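## Task

Put the red wire down on its own, at least a hand's width away from all the other wires, with no wire left hanging over the table's edge.

## Robot and tools

Robot: two arms, left_arm and right_arm, each with a two-finger gripper and a wrist camera. In the scene frame the origin sits level with the table top, midway between the arms and a little behind the near edge; +x points out over the table, +z up, and left_arm stands on the +y side (about y=+0.27 m), right_arm on the -y side (about y=-0.32 m). Image left and right do not match arm names. Fixed cameras cam_high and cam_low look from a beam behind the arms; cam_left_wrist and cam_right_wrist ride on the hands.

Frames: each arm's reported hand pose (end_effector_position in metres, end_effector_quat_wxyz) is in that arm's own base frame. Fixed cameras and the table use the scene frame. Motion offsets are taken along the axes of the arm's current Hand target. The gripper's fingers point along its +z axis and open and close along its y axis; the reported position is the point between the pads, about 1 cm short of the tips.

The row: every command row has 14 numbers, each in -1 to 1, always for both arms: left_arm dx, dy, dz, rx, ry, rz, opening, then right_arm in the same order. dx..rz are an offset, not a pose: they say how far to shift and turn from the Hand target as it stood when the action or move began. A value of 1.0 equals 0.6 m of travel or 180 degrees of turn; rx, ry, rz form a single rotation vector. Opening is absolute: +1 fully open (0.093 m), -1 closed. Sending all six pose numbers as 0 re-requests the current Hand target; a 0 in the opening slot means half-open, so to keep a gripper as it is, repeat its current opening.

execute_actions(actions, cameras): actions is a list of actions; each action is a list of up to 15 rows, one per 1/30 s step, and a short action repeats its last row to fill 15 steps (0.5 s). All rows within one action count from that action's start pose, so a row is not added to the previous row; but the next action starts from the new Hand target, so sending the same offset again moves further. An empty actions list returns images and extra status. cameras: list of names, ["all"], or []; an unknown name invalidates the call.

move(target, speed, blend, opening_speed, grip_force, blocking, cameras): target is one 14-number row or a list of up to 15 rows, every row an offset from the same starting Hand targets (not from the prior row). speed is m/s, 0.002 to 2.9, default 0.25, one value or one per row; rotation is capped at twice that in rad/s. blend, in metres, rounds corners between listed rows; 0 makes a full stop at each. opening_speed is the change rate on the -1..+1 scale per second, at least 0.2. grip_force is newtons per finger pad, 10 to 50, one number or one per arm; it persists, and low values close slowly. blocking=false returns after about 0.5 s while the move continues. The whole move is capped at 10 s. Paths do not avoid obstacles or the other arm; faster moves overshoot and strike harder.

wait(seconds 0 to 10) lets time pass holding the last commands. stop() brakes a running move. zoom_image(camera, region [x0, y0, x1, y1] in pixels, at most 504 by 504) enlarges part of the latest image. finished_scene(scene 1 or 2) ends the scene for good; the goal must then hold with the robot idle.

Reading results: Hand target is the last commanded pose (after the controller clips orientation to within 40 degrees of the measured one); the gripper often stops short of it, and the next command, even zeros, asks for it again; add the missing distance if it still falls short. Tool commands lists current commands. grip_measured runs +1 open to -1 closed; pads meet near -0.94 and each millimetre of object width adds about 0.0208. Joint positions end with the finger gap in metres. Joint torques and velocities help detect contact or motion. The move: line tells how it ended: done (within 10 mm and 2 degrees), off_target, moving, held, fault; limits=paced means a pose was clipped, limits=held means steps were withheld.

Practical points: small moves may fail or drift sideways and the gripper may tilt under load, so check position and orientation after each move and correct. To grasp a wire, open, descend beside it, close toward -1, lift, carry, lower, then open well above the wire's width reading before rising. Avoid: dropping or releasing a moving wire, fast contact with the table or fixtures (the bar, plate behind it and low rail near the bases, up to about 3 cm tall), any wire ending over the edge or off the table, the two grippers or wrist cameras touching each other, one gripper squeezing the other's fingers, strain on camera cables, routing near an arm's own base, and long pushes or stretched holds that heat motors (MOTOR HOT at 75 °C; at 90 °C that arm folds and idles). Keep the joint limits in mind and note that something may occasionally nudge loose objects.

Each tool is called by a JSON object that holds its "op" and its "data", one argument or row to a line.

## Session

{"op": "execute_actions", "data": {
  "actions": []
}}

Scene clock: 0.00 s.
left_arm: end_effector_position=(+0.3754, +0.0001, +0.4021) grip_measured=+1.000 end_effector_quat_wxyz=(+0.707, +0.000, +0.707, +0.000) | right_arm: end_effector_position=(+0.3402, +0.3171, +0.2563) grip_measured=-0.931 end_effector_quat_wxyz=(+0.460, -0.488, +0.597, +0.439)
Joint positions: left_arm=[0 1.047 1.047 0 0 0 0.093] | right_arm=[0.446 1.649 1.156 0.147 -0.973 -0.213 0.001]
Joint velocities: within noise
Joint torques (N m): no reading
Heat: left arm: 42 °C; right arm: 40 °C.
Hand target: left_arm +0.3730, +0.0000, +0.4120; +0.716, +0.000, +0.698, +0.000 | right_arm +0.3413, +0.3162, +0.2695; +0.475, -0.491, +0.587, +0.435
Tool commands: left_gripper/opening=+1.0 right_gripper/opening=-0.936209

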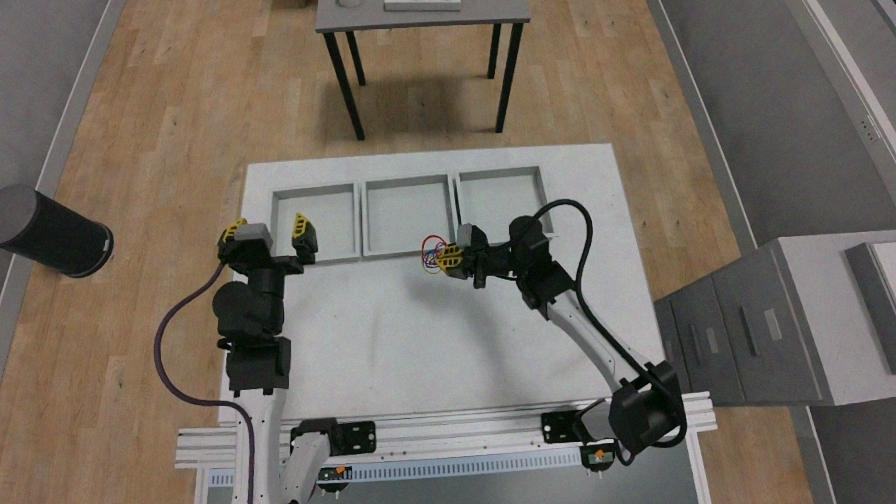

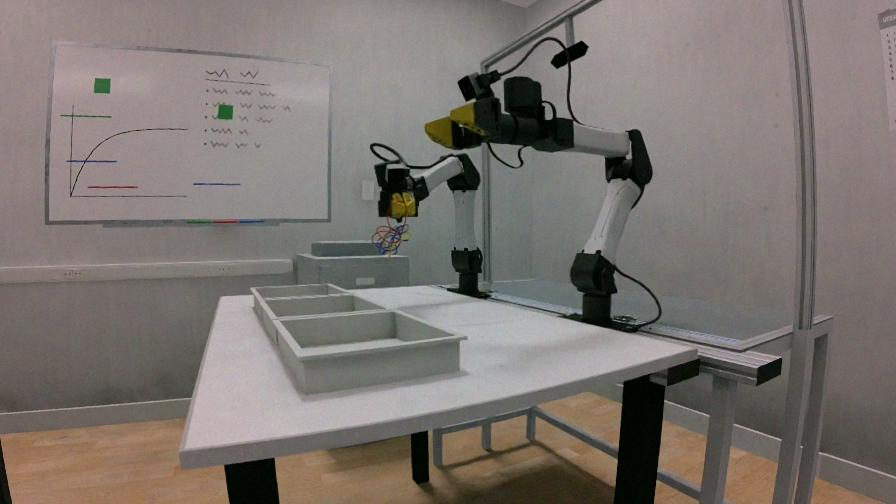

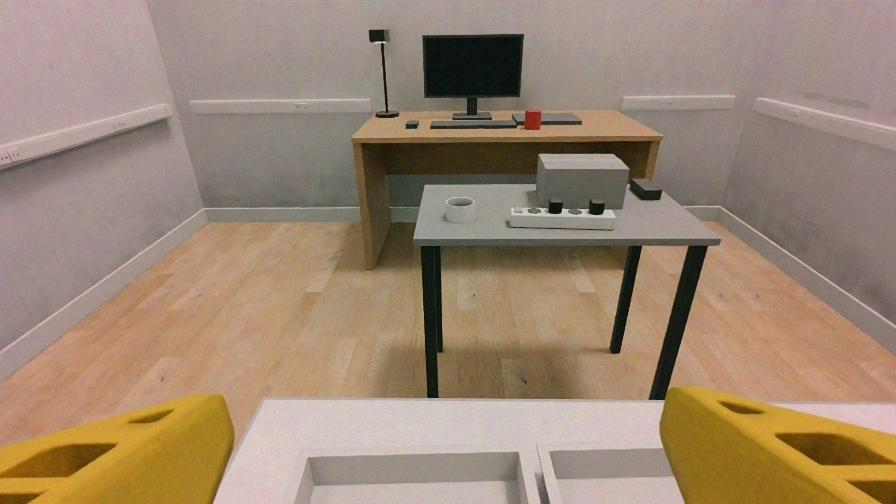

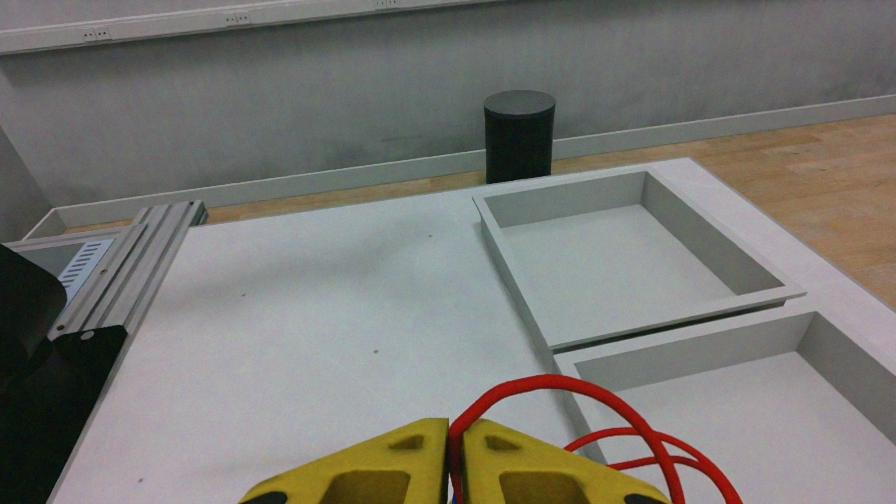

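{"op": "zoom_image", "data": {
  "camera": "cam_low",
  "region": [330, 150, 470, 280]
}}

{"op": "zoom_image", "data": {
  "camera": "cam_high",
  "region": [380, 200, 520, 300]
}}

{"op": "zoom_image", "data": {
  "camera": "cam_right_wrist",
  "region": [392, 304, 792, 504]
}}

Scaled by 3.600 from the camera's 896x504 image, which has a finer 1280x720 frame.

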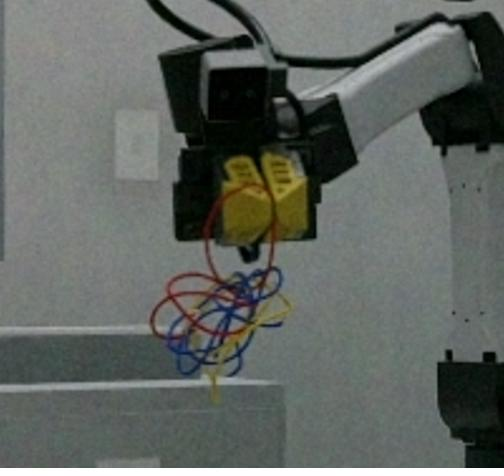

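Scaled by 3.600 from the camera's 896x504 image, which has a finer 1280x720 frame.

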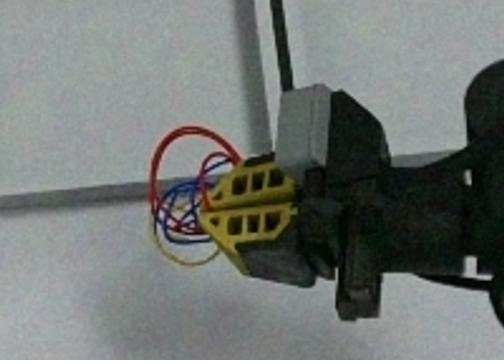

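Scaled by 1.260 from the camera's 896x504 image, which has a finer 1280x720 frame.

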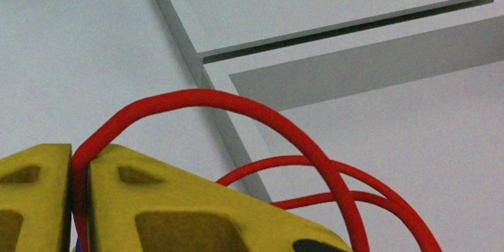

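{"op": "move", "data": {
  "target": [0.237,-0.133,-0.205,0.333,0,0,1,0,0,0,0,0,0,-0.936209],
  "cameras": ["all"]
}}

Scene clock: 42.53 s.
left_arm: end_effector_position=(+0.2551, -0.0803, +0.2712) grip_measured=+1.000 end_effector_quat_wxyz=(+0.622, +0.359, +0.605, -0.344) | right_arm: end_effector_position=(+0.3402, +0.3171, +0.2563) grip_measured=-0.931 end_effector_quat_wxyz=(+0.460, -0.488, +0.597, +0.439)
Joint positions: left_arm=[0.366 0.935 0.452 0.542 1.406 -0.028 0.093] | right_arm=[0.446 1.649 1.156 0.147 -0.973 -0.213 0.001]
Joint torques (N m): left_arm=[0.58 -0.72 6.89 1.82 0.14 -0.16] | right_arm=[-0.12 -8.27 8.42 1.65 -0.12 -0.01]
Heat: left arm: 51 °C; right arm: 45 °C.
Hand target: left_arm +0.2537, -0.0798, +0.2667; +0.620, +0.358, +0.605, -0.349 | right_arm +0.3413, +0.3162, +0.2695; +0.475, -0.491, +0.587, +0.435
Off the commanded pose: left_arm 0.005 m, 1 deg | right_arm 0.013 m, 2 deg.
move: off_target (right_arm)
camera_calibration:
cam_left_wrist: T_world_to_cam=[[-0.869059, -0.49288, -0.0424834, 0.19252], [-0.172517, 0.382428, -0.907737, 0.359309], [0.463652, -0.781548, -0.417383, 0.0220494], [0, 0, 0, 1]] pos_world=[0.219075, -0.0252876, 0.34354]

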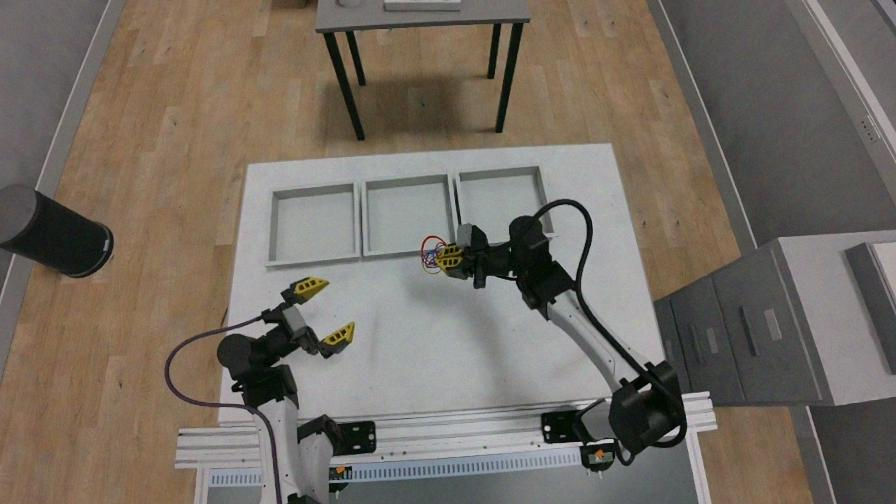

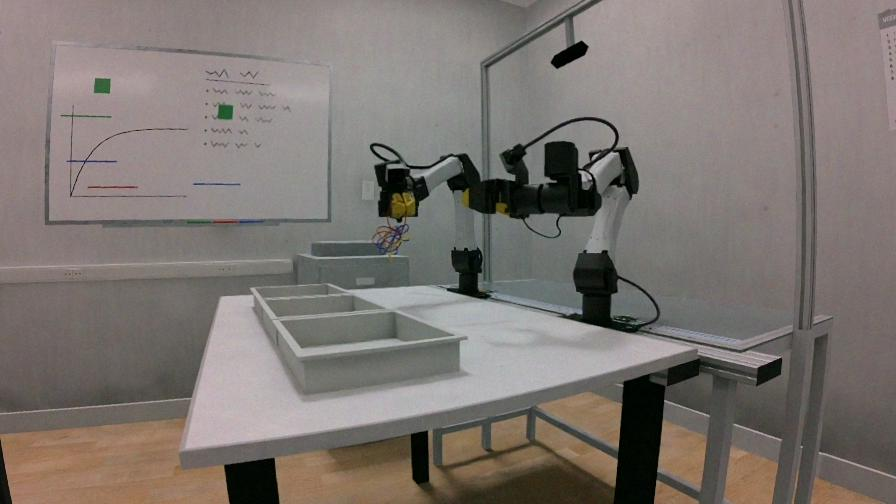

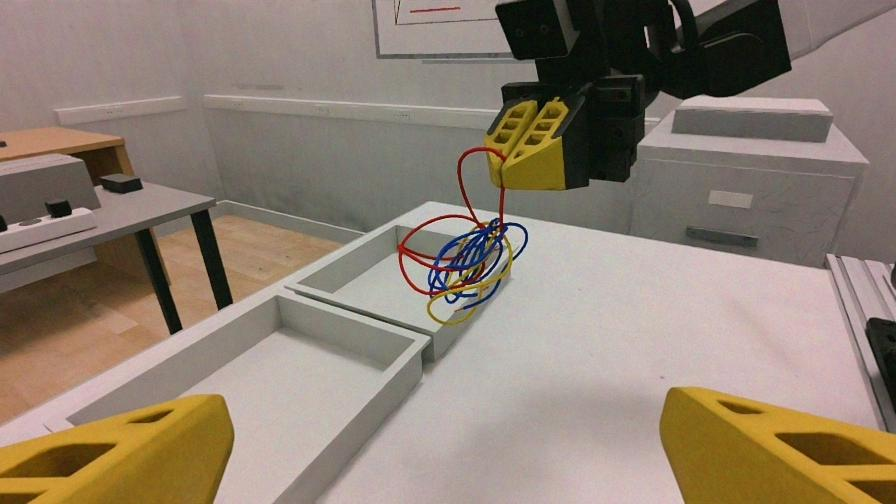

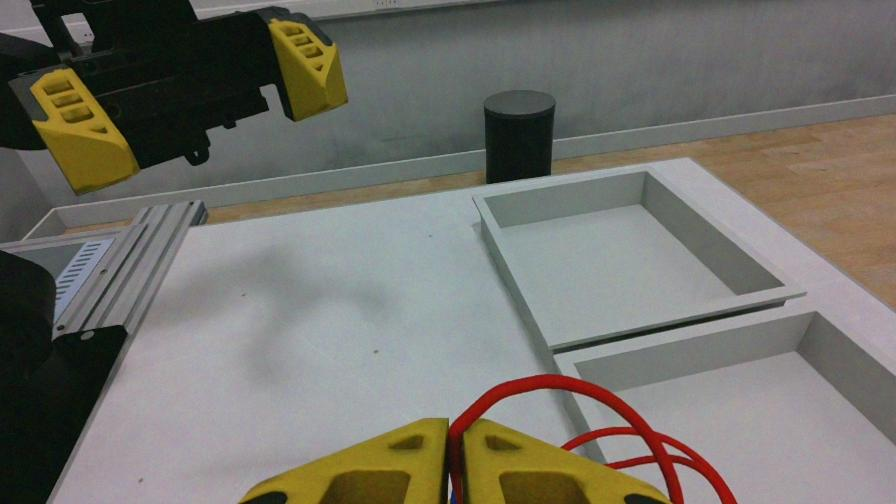

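{"op": "zoom_image", "data": {
  "camera": "cam_left_wrist",
  "region": [380, 130, 580, 340]
}}

Scaled by 2.400 from the camera's 896x504 image, which has a finer 1280x720 frame.

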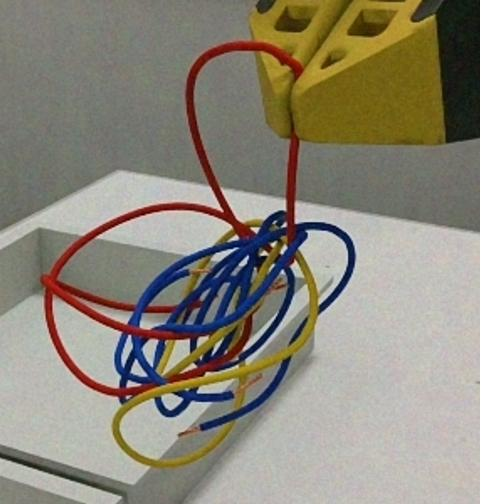

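{"op": "move", "data": {
  "target": [0,0,-0.05,0,0.15,0,1,0.2333,0.0392,0.0335,0,0,0,-0.936209],
  "speed": 0.15,
  "cameras": ["all"]
}}

Scene clock: 97.77 s.
left_arm: end_effector_position=(+0.2357, -0.0545, +0.2580) grip_measured=+1.000 end_effector_quat_wxyz=(+0.456, +0.414, +0.741, -0.268) | right_arm: end_effector_position=(+0.3099, +0.3144, +0.1306) grip_measured=-0.931 end_effector_quat_wxyz=(+0.468, -0.492, +0.589, +0.439)
Joint positions: left_arm=[0.445 1.169 1.123 -1.356 1.107 1.36 0.093] | right_arm=[0.477 1.823 0.751 0.762 -0.949 -0.196 0.001]
Joint torques (N m): left_arm=[-0.16 -1.91 11.02 0.62 0.63 0.19] | right_arm=[0.7 -6.38 5.56 1.95 0.06 0.03]
Heat: left arm: 50 °C; right arm: 47 °C.
Hand target: left_arm +0.2387, -0.0539, +0.2663; +0.462, +0.429, +0.733, -0.256 | right_arm +0.3113, +0.3162, +0.1294; +0.475, -0.491, +0.587, +0.435
Off the commanded pose: left_arm 0.009 m, 3 deg | right_arm 0.003 m, 1 deg.
move: off_target (left_arm)
camera_calibration:
cam_left_wrist: T_world_to_cam=[[-0.867526, -0.497137, 0.0159297, 0.172188], [-0.397086, 0.672935, -0.624084, 0.32966], [0.299536, -0.547735, -0.781195, 0.190959], [0, 0, 0, 1]] pos_world=[0.223082, -0.0316436, 0.352169]
cam_right_wrist: T_world_to_cam=[[0.990219, -0.120178, -0.0708697, -0.25938], [-0.12536, -0.543439, -0.830036, 0.361261], [0.061239, 0.830802, -0.553189, -0.121572], [0, 0, 0, 1]] pos_world=[0.309576, 0.266154, 0.214225]

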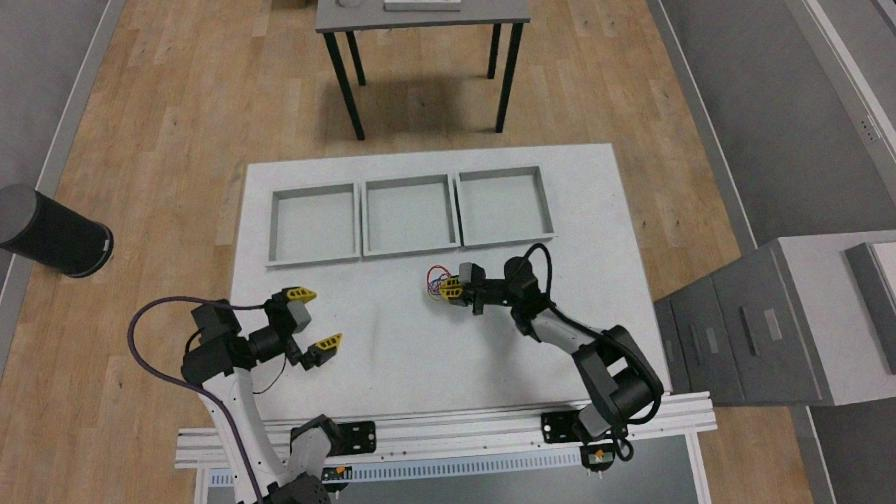

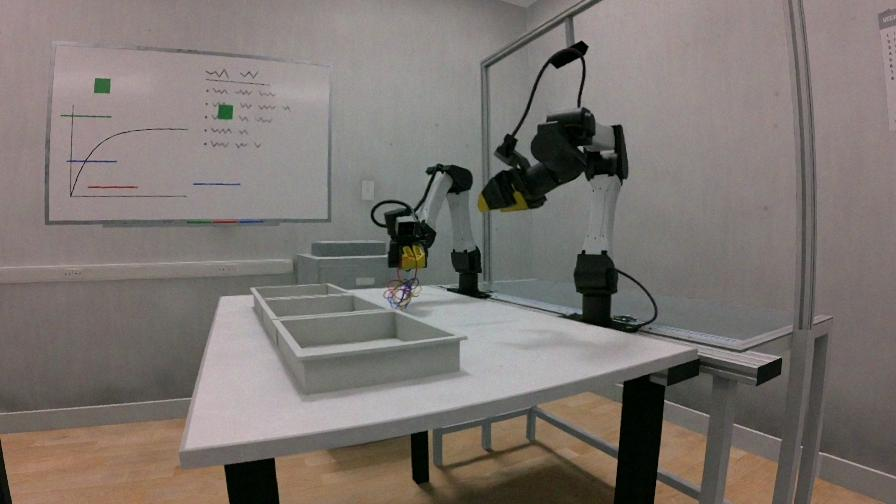

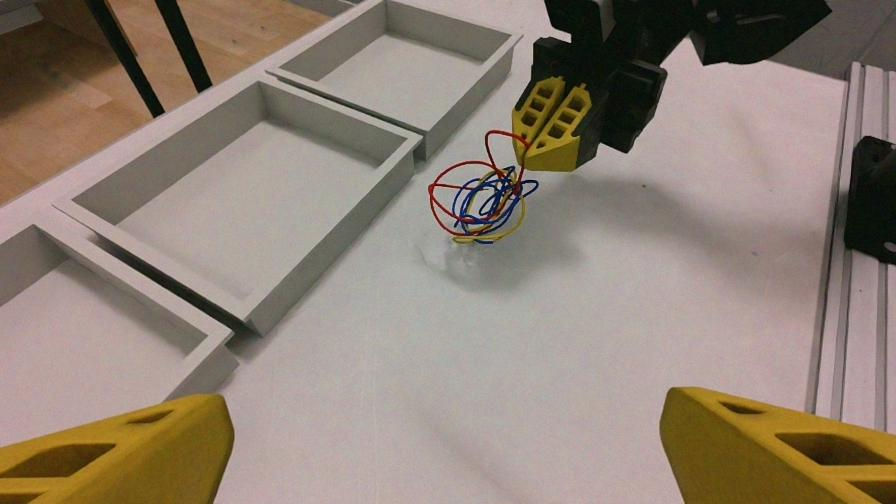

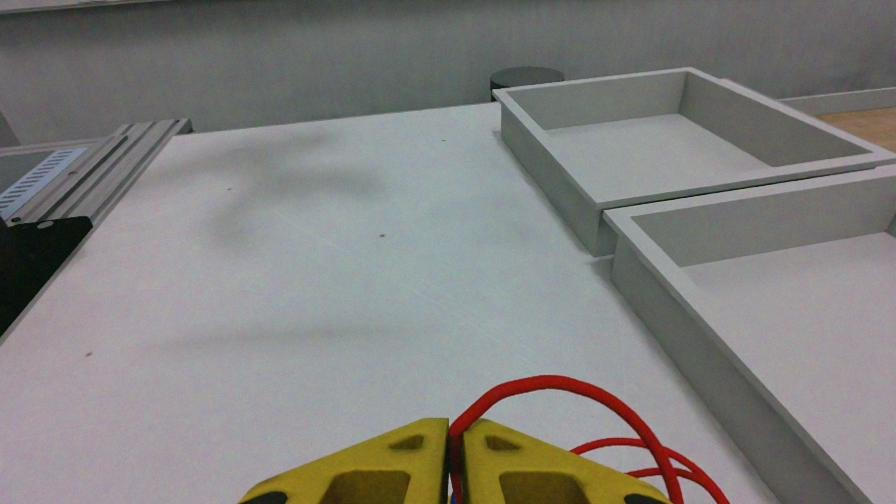

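{"op": "zoom_image", "data": {
  "camera": "cam_left_wrist",
  "region": [410, 110, 570, 270]
}}

Scaled by 3.150 from the camera's 896x504 image, which has a finer 1280x720 frame.

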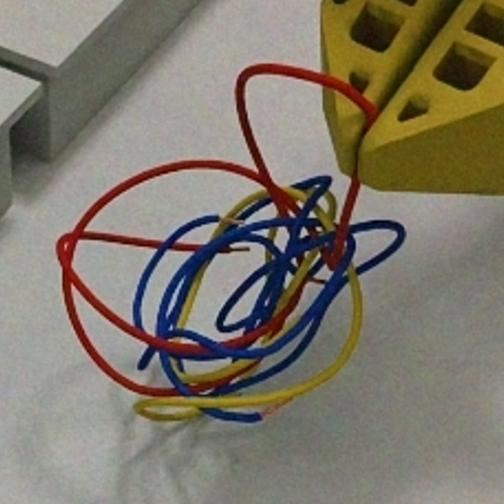

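{"op": "zoom_image", "data": {
  "camera": "cam_low",
  "region": [360, 230, 450, 320]
}}

{"op": "zoom_image", "data": {
  "camera": "cam_high",
  "region": [410, 240, 490, 320]
}}

Scaled by 5.600 from the camera's 896x504 image, which has a finer 1280x720 frame.

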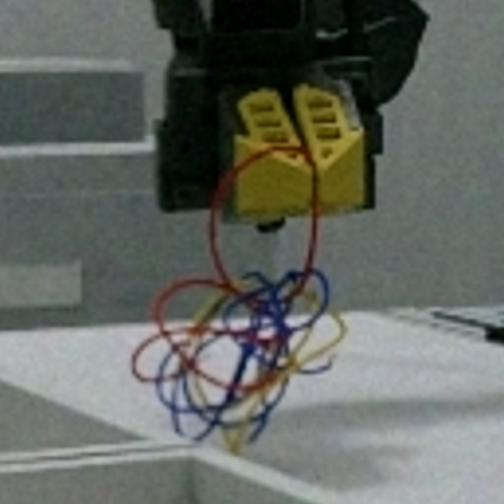

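Scaled by 6.300 from the camera's 896x504 image, which has a finer 1280x720 frame.

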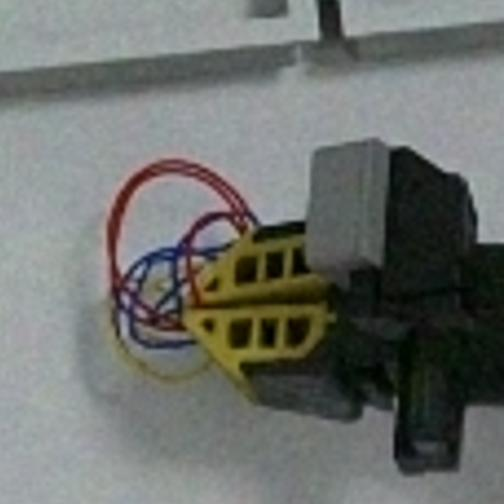

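{"op": "move", "data": {
  "target": [0,0,0,0,0,0,1,0.082,-0.0037,0.0143,0,0,0,-0.936209],
  "speed": 0.1,
  "cameras": ["cam_left_wrist","cam_low"]
}}

{"op": "zoom_image", "data": {
  "camera": "cam_left_wrist",
  "region": [410, 110, 570, 270]
}}

Scene clock: 143.47 s.
left_arm: end_effector_position=(+0.2354, -0.0546, +0.2580) grip_measured=+1.000 end_effector_quat_wxyz=(+0.455, +0.415, +0.741, -0.268) | right_arm: end_effector_position=(+0.3107, +0.3148, +0.0812) grip_measured=-0.931 end_effector_quat_wxyz=(+0.469, -0.492, +0.588, +0.439)
Joint positions: left_arm=[0.445 1.169 1.123 -1.358 1.107 1.362 0.093] | right_arm=[0.477 2.009 0.714 0.989 -0.949 -0.196 0.001]
Joint torques (N m): left_arm=[-0.21 -1.68 11.18 0.7 0.62 0.18] | right_arm=[0.84 -6.57 4.55 1.96 0.01 0.1]
Heat: left arm: 52 °C; right arm: 43 °C.
Hand target: left_arm +0.2386, -0.0539, +0.2663; +0.462, +0.429, +0.733, -0.256 | right_arm +0.3113, +0.3162, +0.0793; +0.475, -0.491, +0.587, +0.435
Off the commanded pose: left_arm 0.009 m, 3 deg | right_arm 0.002 m, 1 deg.
move: off_target (left_arm)
camera_calibration:
cam_left_wrist: T_world_to_cam=[[-0.867952, -0.496386, 0.0161477, 0.172011], [-0.396682, 0.673319, -0.623928, 0.329453], [0.298836, -0.547945, -0.781315, 0.191078], [0, 0, 0, 1]] pos_world=[0.222884, -0.0317431, 0.352069]
Images, in order (width x height): cam_low 896x504, cam_left_wrist 896x504.

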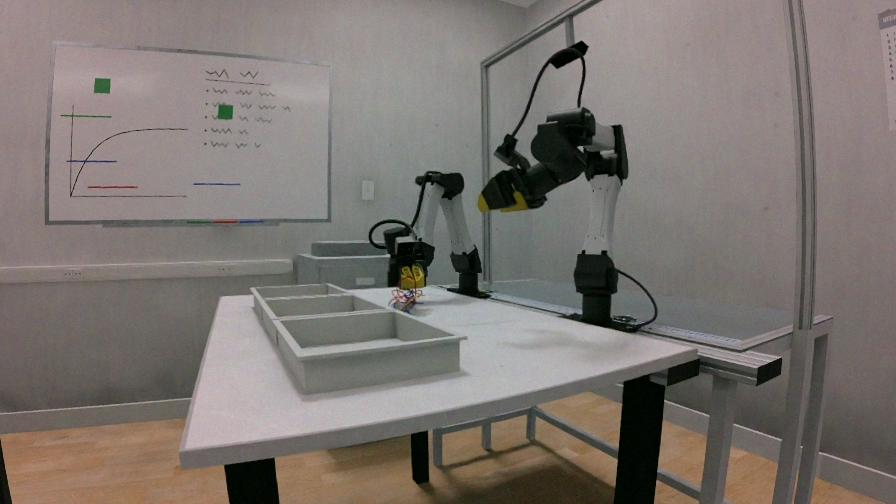

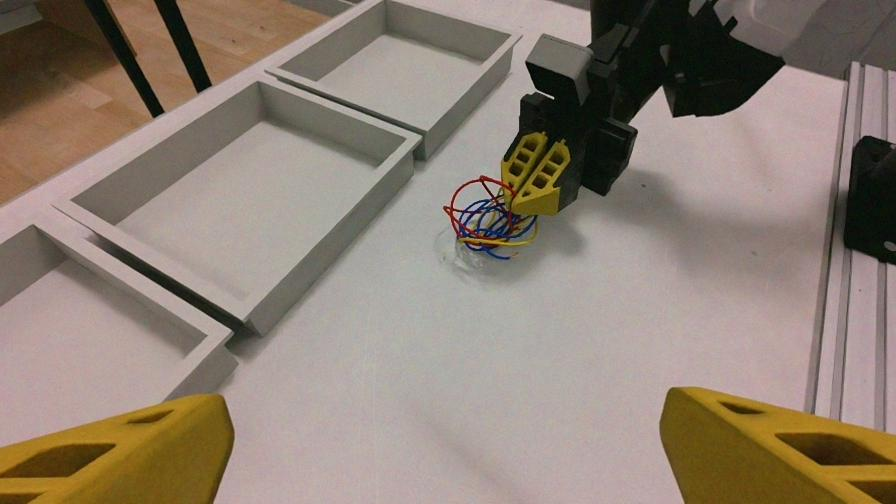

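Scaled by 3.150 from the camera's 896x504 image, which has a finer 1280x720 frame.

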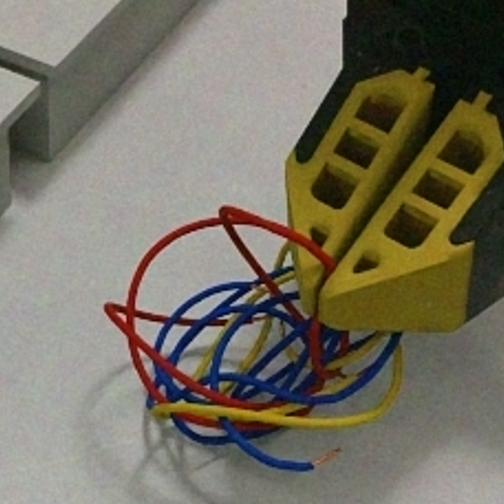

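{"op": "move", "data": {
  "target": [0,0,0,0,0,0,1,0.0326,-0.0279,-0.1954,0,0,0,-0.936209],
  "speed": 0.08,
  "cameras": ["cam_left_wrist"]
}}

{"op": "zoom_image", "data": {
  "camera": "cam_left_wrist",
  "region": [450, 60, 650, 260]
}}

Scene clock: 159.20 s.
left_arm: end_effector_position=(+0.2354, -0.0546, +0.2580) grip_measured=+1.000 end_effector_quat_wxyz=(+0.455, +0.415, +0.741, -0.268) | right_arm: end_effector_position=(+0.3064, +0.1977, +0.0630) grip_measured=-0.931 end_effector_quat_wxyz=(+0.455, -0.479, +0.605, +0.444)
Joint positions: left_arm=[0.445 1.169 1.123 -1.358 1.107 1.362 0.093] | right_arm=[0.118 1.91 0.601 0.635 -1.259 -0.546 0.001]
Joint torques (N m): left_arm=[-0.08 -1.77 11.02 0.65 0.6 0.18] | right_arm=[-0.77 -9.92 5.6 1.26 -0.54 -0.09]
Heat: left arm: 52 °C; right arm: 43 °C.
Hand target: left_arm +0.2386, -0.0539, +0.2663; +0.462, +0.429, +0.733, -0.256 | right_arm +0.3112, +0.1962, +0.0793; +0.475, -0.491, +0.587, +0.435
Off the commanded pose: left_arm 0.009 m, 3 deg | right_arm 0.017 m, 4 deg.
move: off_target (left_arm, right_arm)
camera_calibration:
cam_left_wrist: T_world_to_cam=[[-0.867952, -0.496386, 0.0161477, 0.172011], [-0.396682, 0.673319, -0.623928, 0.329453], [0.298836, -0.547945, -0.781315, 0.191078], [0, 0, 0, 1]] pos_world=[0.222884, -0.0317431, 0.352069]
Images, in order (width x height): cam_left_wrist 896x504.

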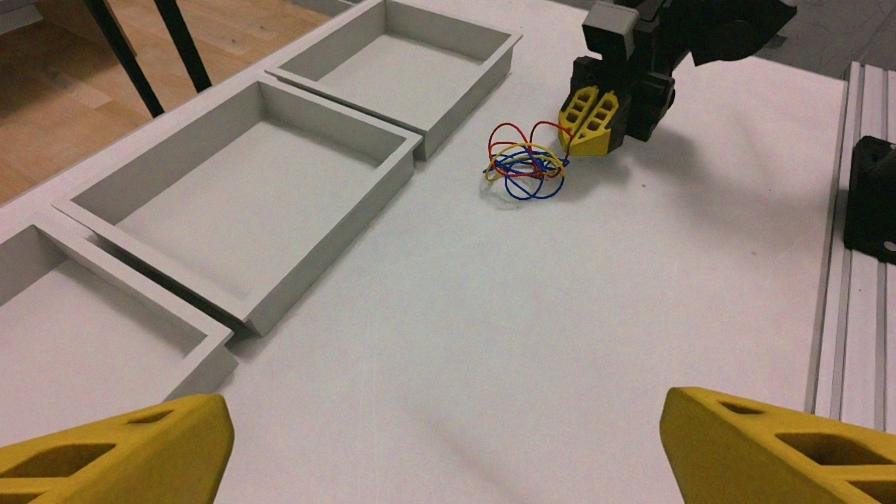

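Scaled by 2.520 from the camera's 896x504 image, which has a finer 1280x720 frame.

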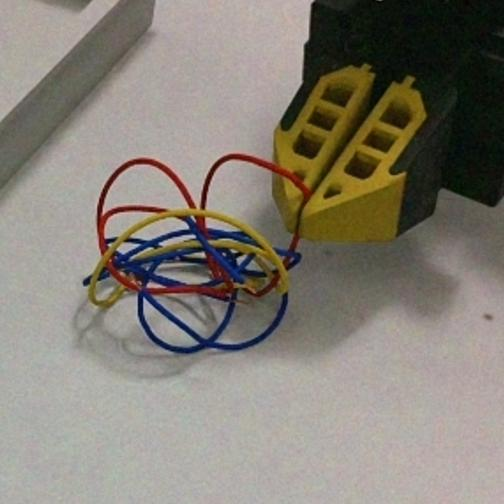

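{"op": "move", "data": {
  "target": [0.0,0,0,0,0,0,0.2,-0.0443,-0.0092,-0.0574,0,0,0,-0.936209],
  "speed": 0.08,
  "cameras": ["cam_left_wrist","cam_low"]
}}

{"op": "zoom_image", "data": {
  "camera": "cam_left_wrist",
  "region": [450, 60, 650, 260]
}}

Scene clock: 196.93 s.
left_arm: end_effector_position=(+0.2354, -0.0546, +0.2579) grip_measured=+0.202 end_effector_quat_wxyz=(+0.455, +0.415, +0.741, -0.268) | right_arm: end_effector_position=(+0.3058, +0.1682, +0.0920) grip_measured=-0.931 end_effector_quat_wxyz=(+0.451, -0.476, +0.609, +0.447)
Joint positions: left_arm=[0.445 1.169 1.123 -1.358 1.106 1.362 0.055] | right_arm=[0.015 1.773 0.697 0.123 -1.33 -0.823 0.001]
Joint torques (N m): left_arm=[-0.18 -1.7 11.04 0.69 0.62 0.17] | right_arm=[-0.72 -9.13 7.73 1.02 -0.73 -0.08]
Heat: left arm: 54 °C; right arm: 49 °C.
Hand target: left_arm +0.2386, -0.0538, +0.2663; +0.462, +0.429, +0.733, -0.256 | right_arm +0.3139, +0.1662, +0.1112; +0.475, -0.491, +0.587, +0.435
Off the commanded pose: left_arm 0.009 m, 3 deg | right_arm 0.021 m, 4 deg.
move: off_target (left_arm, right_arm)
camera_calibration:
cam_left_wrist: T_world_to_cam=[[-0.867915, -0.49645, 0.0161223, 0.172009], [-0.396828, 0.673498, -0.623641, 0.329392], [0.298748, -0.547665, -0.781545, 0.191187], [0, 0, 0, 1]] pos_world=[0.222884, -0.0317441, 0.35207]
Images, in order (width x height): cam_low 896x504, cam_left_wrist 896x504.

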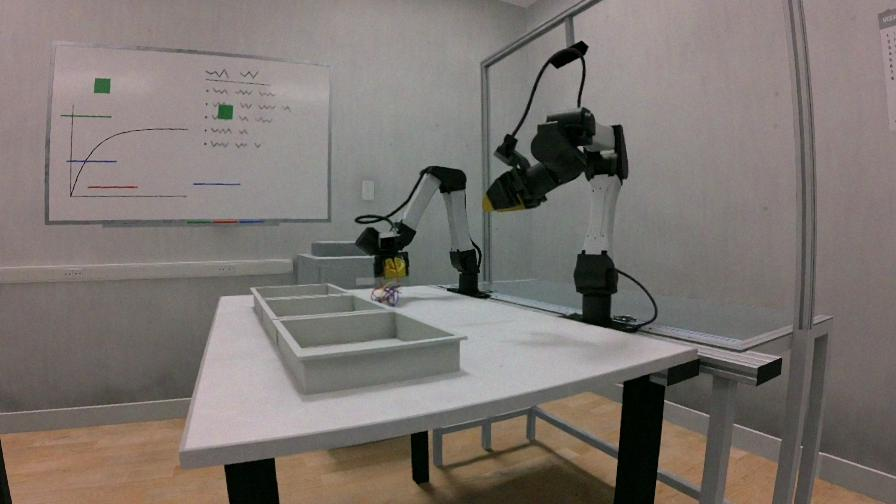

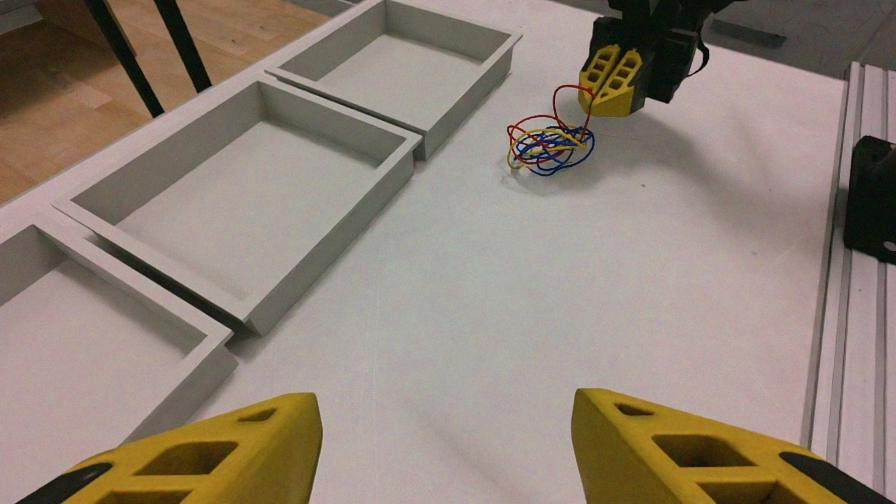

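Scaled by 2.520 from the camera's 896x504 image, which has a finer 1280x720 frame.

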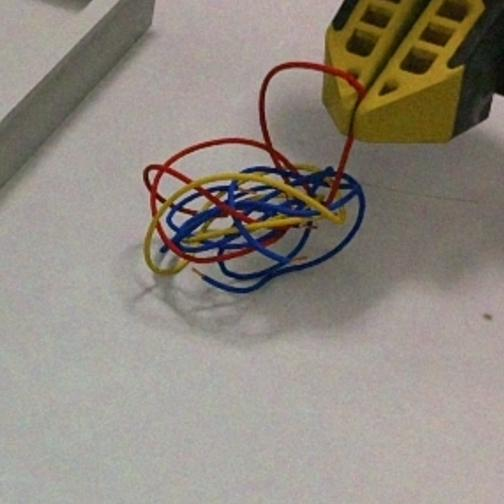

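{"op": "move", "data": {
  "target": [
    [0,0,0,0,0,0,0.2,-0.0463,-0.0128,0.2638,0.2019,0.0497,0.0397,-0.936209],
    [0,0,0,0,0,0,0.2,0.0285,0.1328,0.0777,0.2019,0.0497,0.0397,-0.936209]
  ],
  "speed": [0.12,0.08],
  "cameras": ["all"]
}}

{"op": "zoom_image", "data": {
  "camera": "cam_left_wrist",
  "region": [450, 60, 650, 260]
}}

Scene clock: 230.13 s.
left_arm: end_effector_position=(+0.2354, -0.0546, +0.2579) grip_measured=+0.202 end_effector_quat_wxyz=(+0.455, +0.415, +0.741, -0.268) | right_arm: end_effector_position=(+0.2390, +0.2217, +0.0841) grip_measured=-0.931 end_effector_quat_wxyz=(+0.521, -0.315, +0.763, +0.218)
Joint positions: left_arm=[0.445 1.169 1.123 -1.358 1.106 1.362 0.055] | right_arm=[0.711 1.251 0.144 0.736 -0.072 -0.024 0.001]
Joint torques (N m): left_arm=[-0.14 -1.88 11.07 0.65 0.62 0.23] | right_arm=[-0.92 -4.46 5.53 1.91 0.02 -0.04]
Heat: left arm: 55 °C; right arm: 46 °C.
Hand target: left_arm +0.2386, -0.0538, +0.2663; +0.462, +0.429, +0.733, -0.256 | right_arm +0.2401, +0.2201, +0.0899; +0.530, -0.314, +0.756, +0.220
Off the commanded pose: left_arm 0.009 m, 3 deg | right_arm 0.006 m, 1 deg.
move: off_target (left_arm)
camera_calibration:
cam_left_wrist: T_world_to_cam=[[-0.867915, -0.49645, 0.0161223, 0.172009], [-0.396828, 0.673498, -0.623641, 0.329392], [0.298748, -0.547665, -0.781545, 0.191187], [0, 0, 0, 1]] pos_world=[0.222884, -0.0317441, 0.35207]
cam_right_wrist: T_world_to_cam=[[0.713493, -0.7004, -0.0191792, -0.0131251], [-0.50251, -0.492445, -0.710621, 0.332138], [0.488274, 0.516661, -0.703314, -0.0857041], [0, 0, 0, 1]] pos_world=[0.218114, 0.198647, 0.175495]

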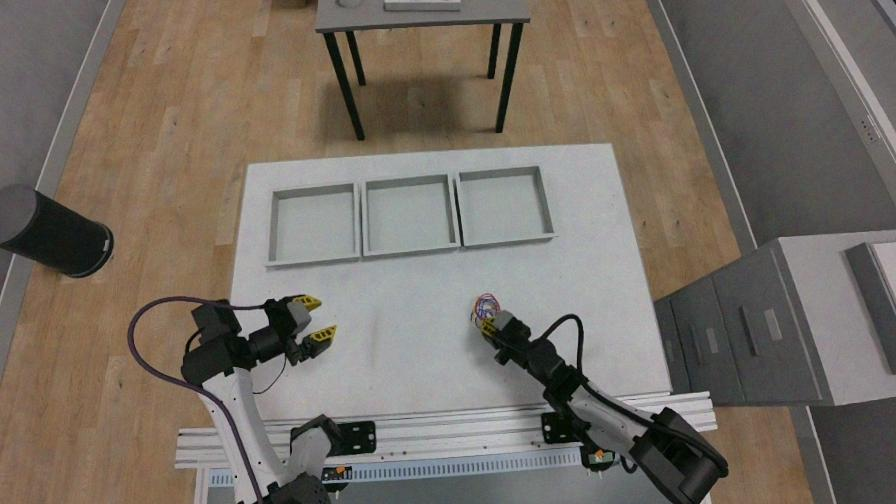

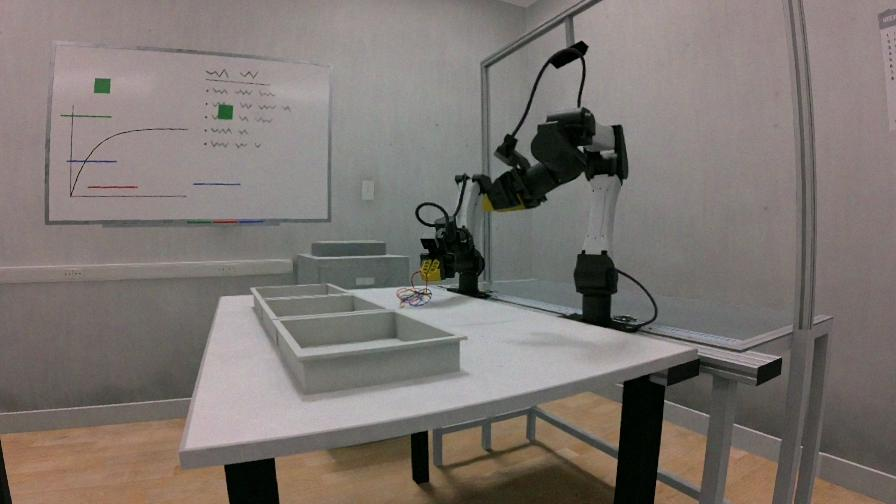

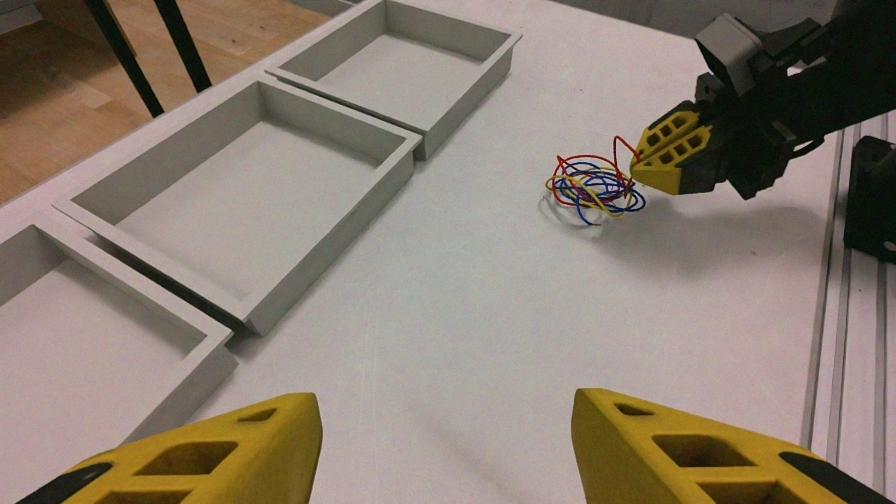

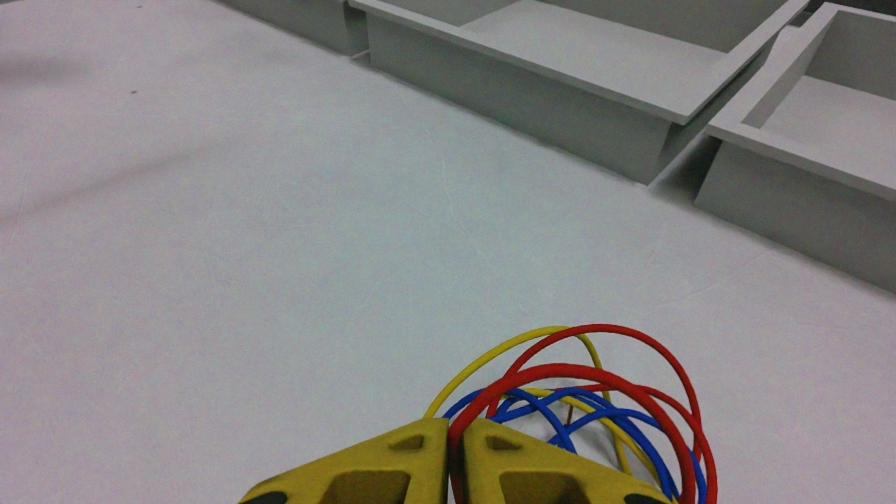

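Scaled by 2.520 from the camera's 896x504 image, which has a finer 1280x720 frame.

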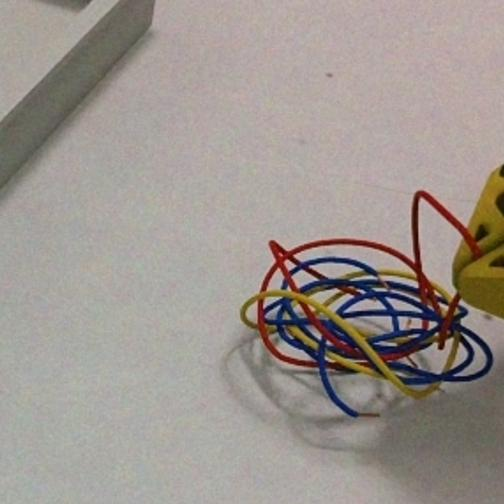

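{"op": "move", "data": {
  "target": [0.0298,-0.1633,0.1818,0.0095,-0.132,-0.5258,0.2,-0.3162,0.0518,0.0405,0,0,0,-0.936209],
  "speed": 0.12,
  "cameras": ["all"]
}}

Scene clock: 292.87 s.
left_arm: end_effector_position=(+0.1988, -0.1805, +0.2033) grip_measured=+0.202 end_effector_quat_wxyz=(+0.245, -0.287, +0.711, -0.593) | right_arm: end_effector_position=(+0.2760, +0.2984, +0.2429) grip_measured=-0.931 end_effector_quat_wxyz=(+0.515, -0.322, +0.765, +0.214)
Joint positions: left_arm=[-0.642 0.426 0.279 -0.033 0.153 -1.535 0.055] | right_arm=[0.845 1.229 0.879 -0.038 0.049 0.015 0.001]
Joint torques (N m): left_arm=[-0.2 1.17 7.82 2.5 -0.04 -0.08] | right_arm=[0.57 -3.33 10.97 1.95 0.26 0.21]
Heat: left arm: 56 °C; right arm: 43 °C.
Hand target: left_arm +0.2001, -0.1800, +0.1998; +0.246, -0.293, +0.708, -0.594 | right_arm +0.2800, +0.3039, +0.2597; +0.530, -0.314, +0.757, +0.220
Off the commanded pose: left_arm 0.004 m, 1 deg | right_arm 0.018 m, 2 deg.
move: off_target (right_arm)
camera_calibration:
cam_left_wrist: T_world_to_cam=[[0.0990788, -0.129461, 0.986622, -0.244732], [-0.94282, -0.329305, 0.0514699, 0.155875], [0.318236, -0.935306, -0.154685, -0.110777], [0, 0, 0, 1]] pos_world=[0.206463, -0.0839631, 0.2163]
cam_right_wrist: T_world_to_cam=[[0.718612, -0.695323, -0.011071, 0.0124015], [-0.503427, -0.509173, -0.698072, 0.503564], [0.479748, 0.507216, -0.715942, -0.0234245], [0, 0, 0, 1]] pos_world=[0.255834, 0.276906, 0.334891]

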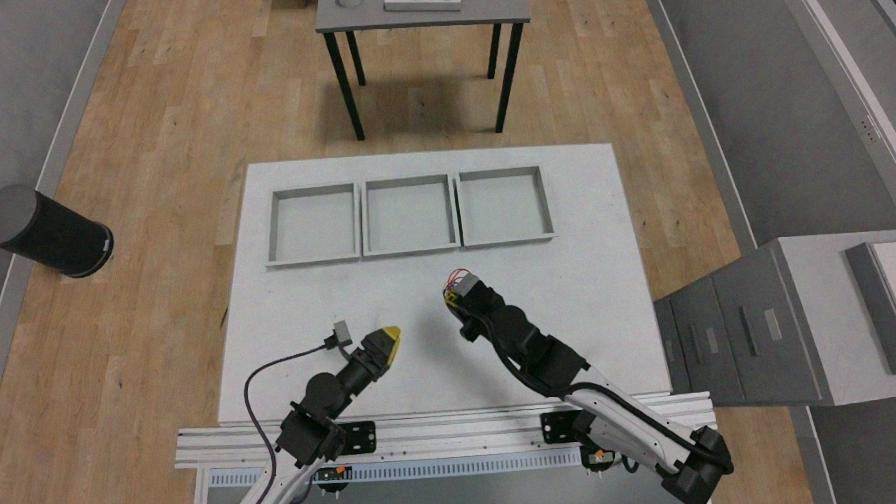

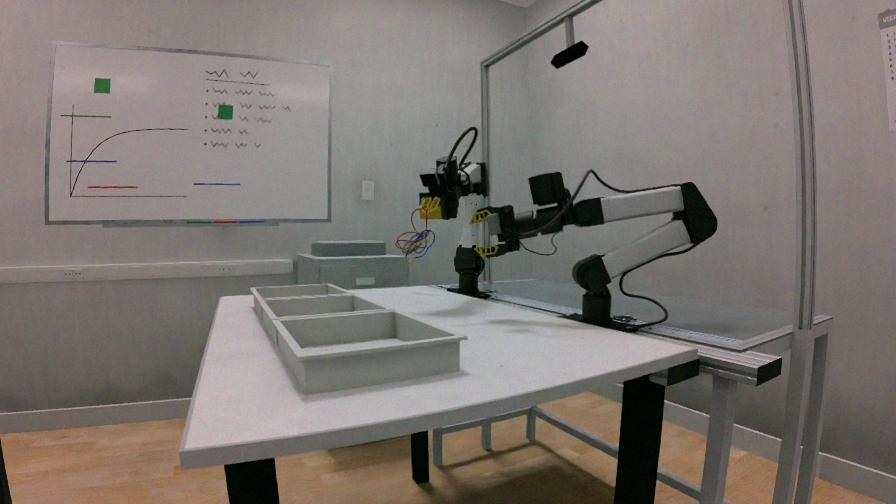

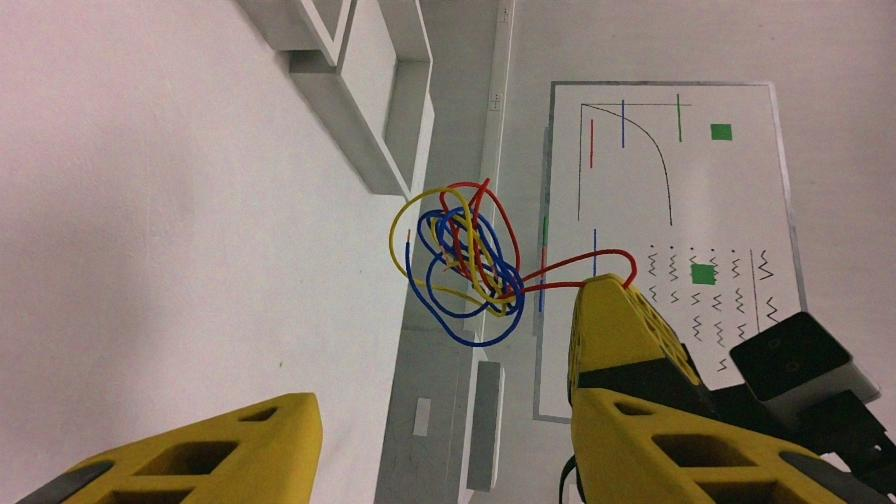

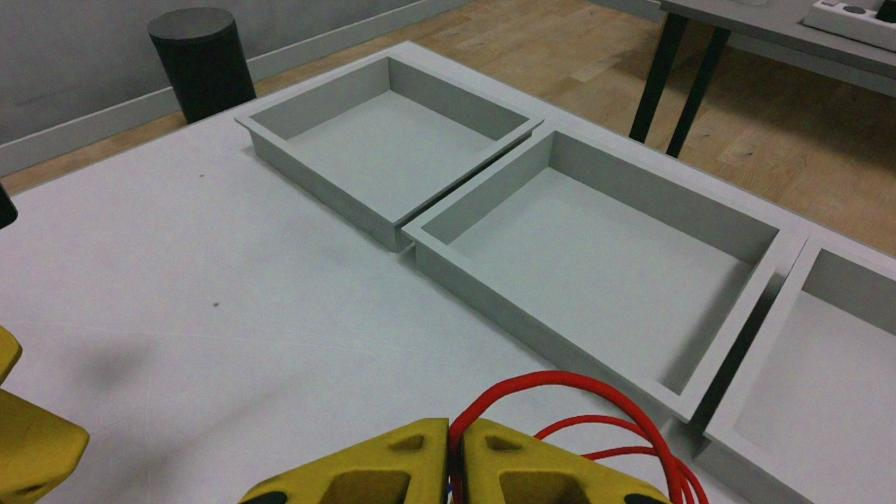

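{"op": "zoom_image", "data": {
  "camera": "cam_left_wrist",
  "region": [370, 160, 650, 370]
}}

Scaled by 1.800 from the camera's 896x504 image, which has a finer 1280x720 frame.

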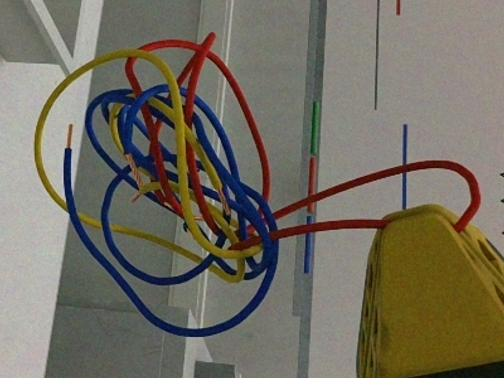

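{"op": "zoom_image", "data": {
  "camera": "cam_high",
  "region": [420, 250, 500, 330]
}}

{"op": "zoom_image", "data": {
  "camera": "cam_low",
  "region": [380, 180, 480, 280]
}}

Scaled by 6.300 from the camera's 896x504 image, which has a finer 1280x720 frame.

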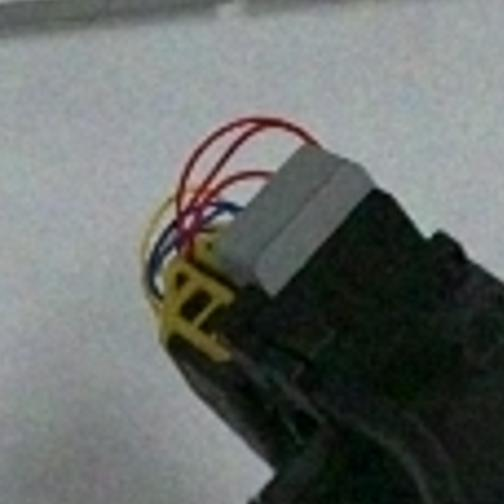

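Scaled by 5.040 from the camera's 896x504 image, which has a finer 1280x720 frame.

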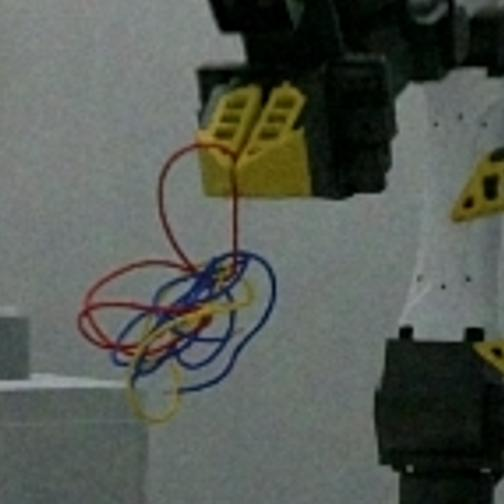

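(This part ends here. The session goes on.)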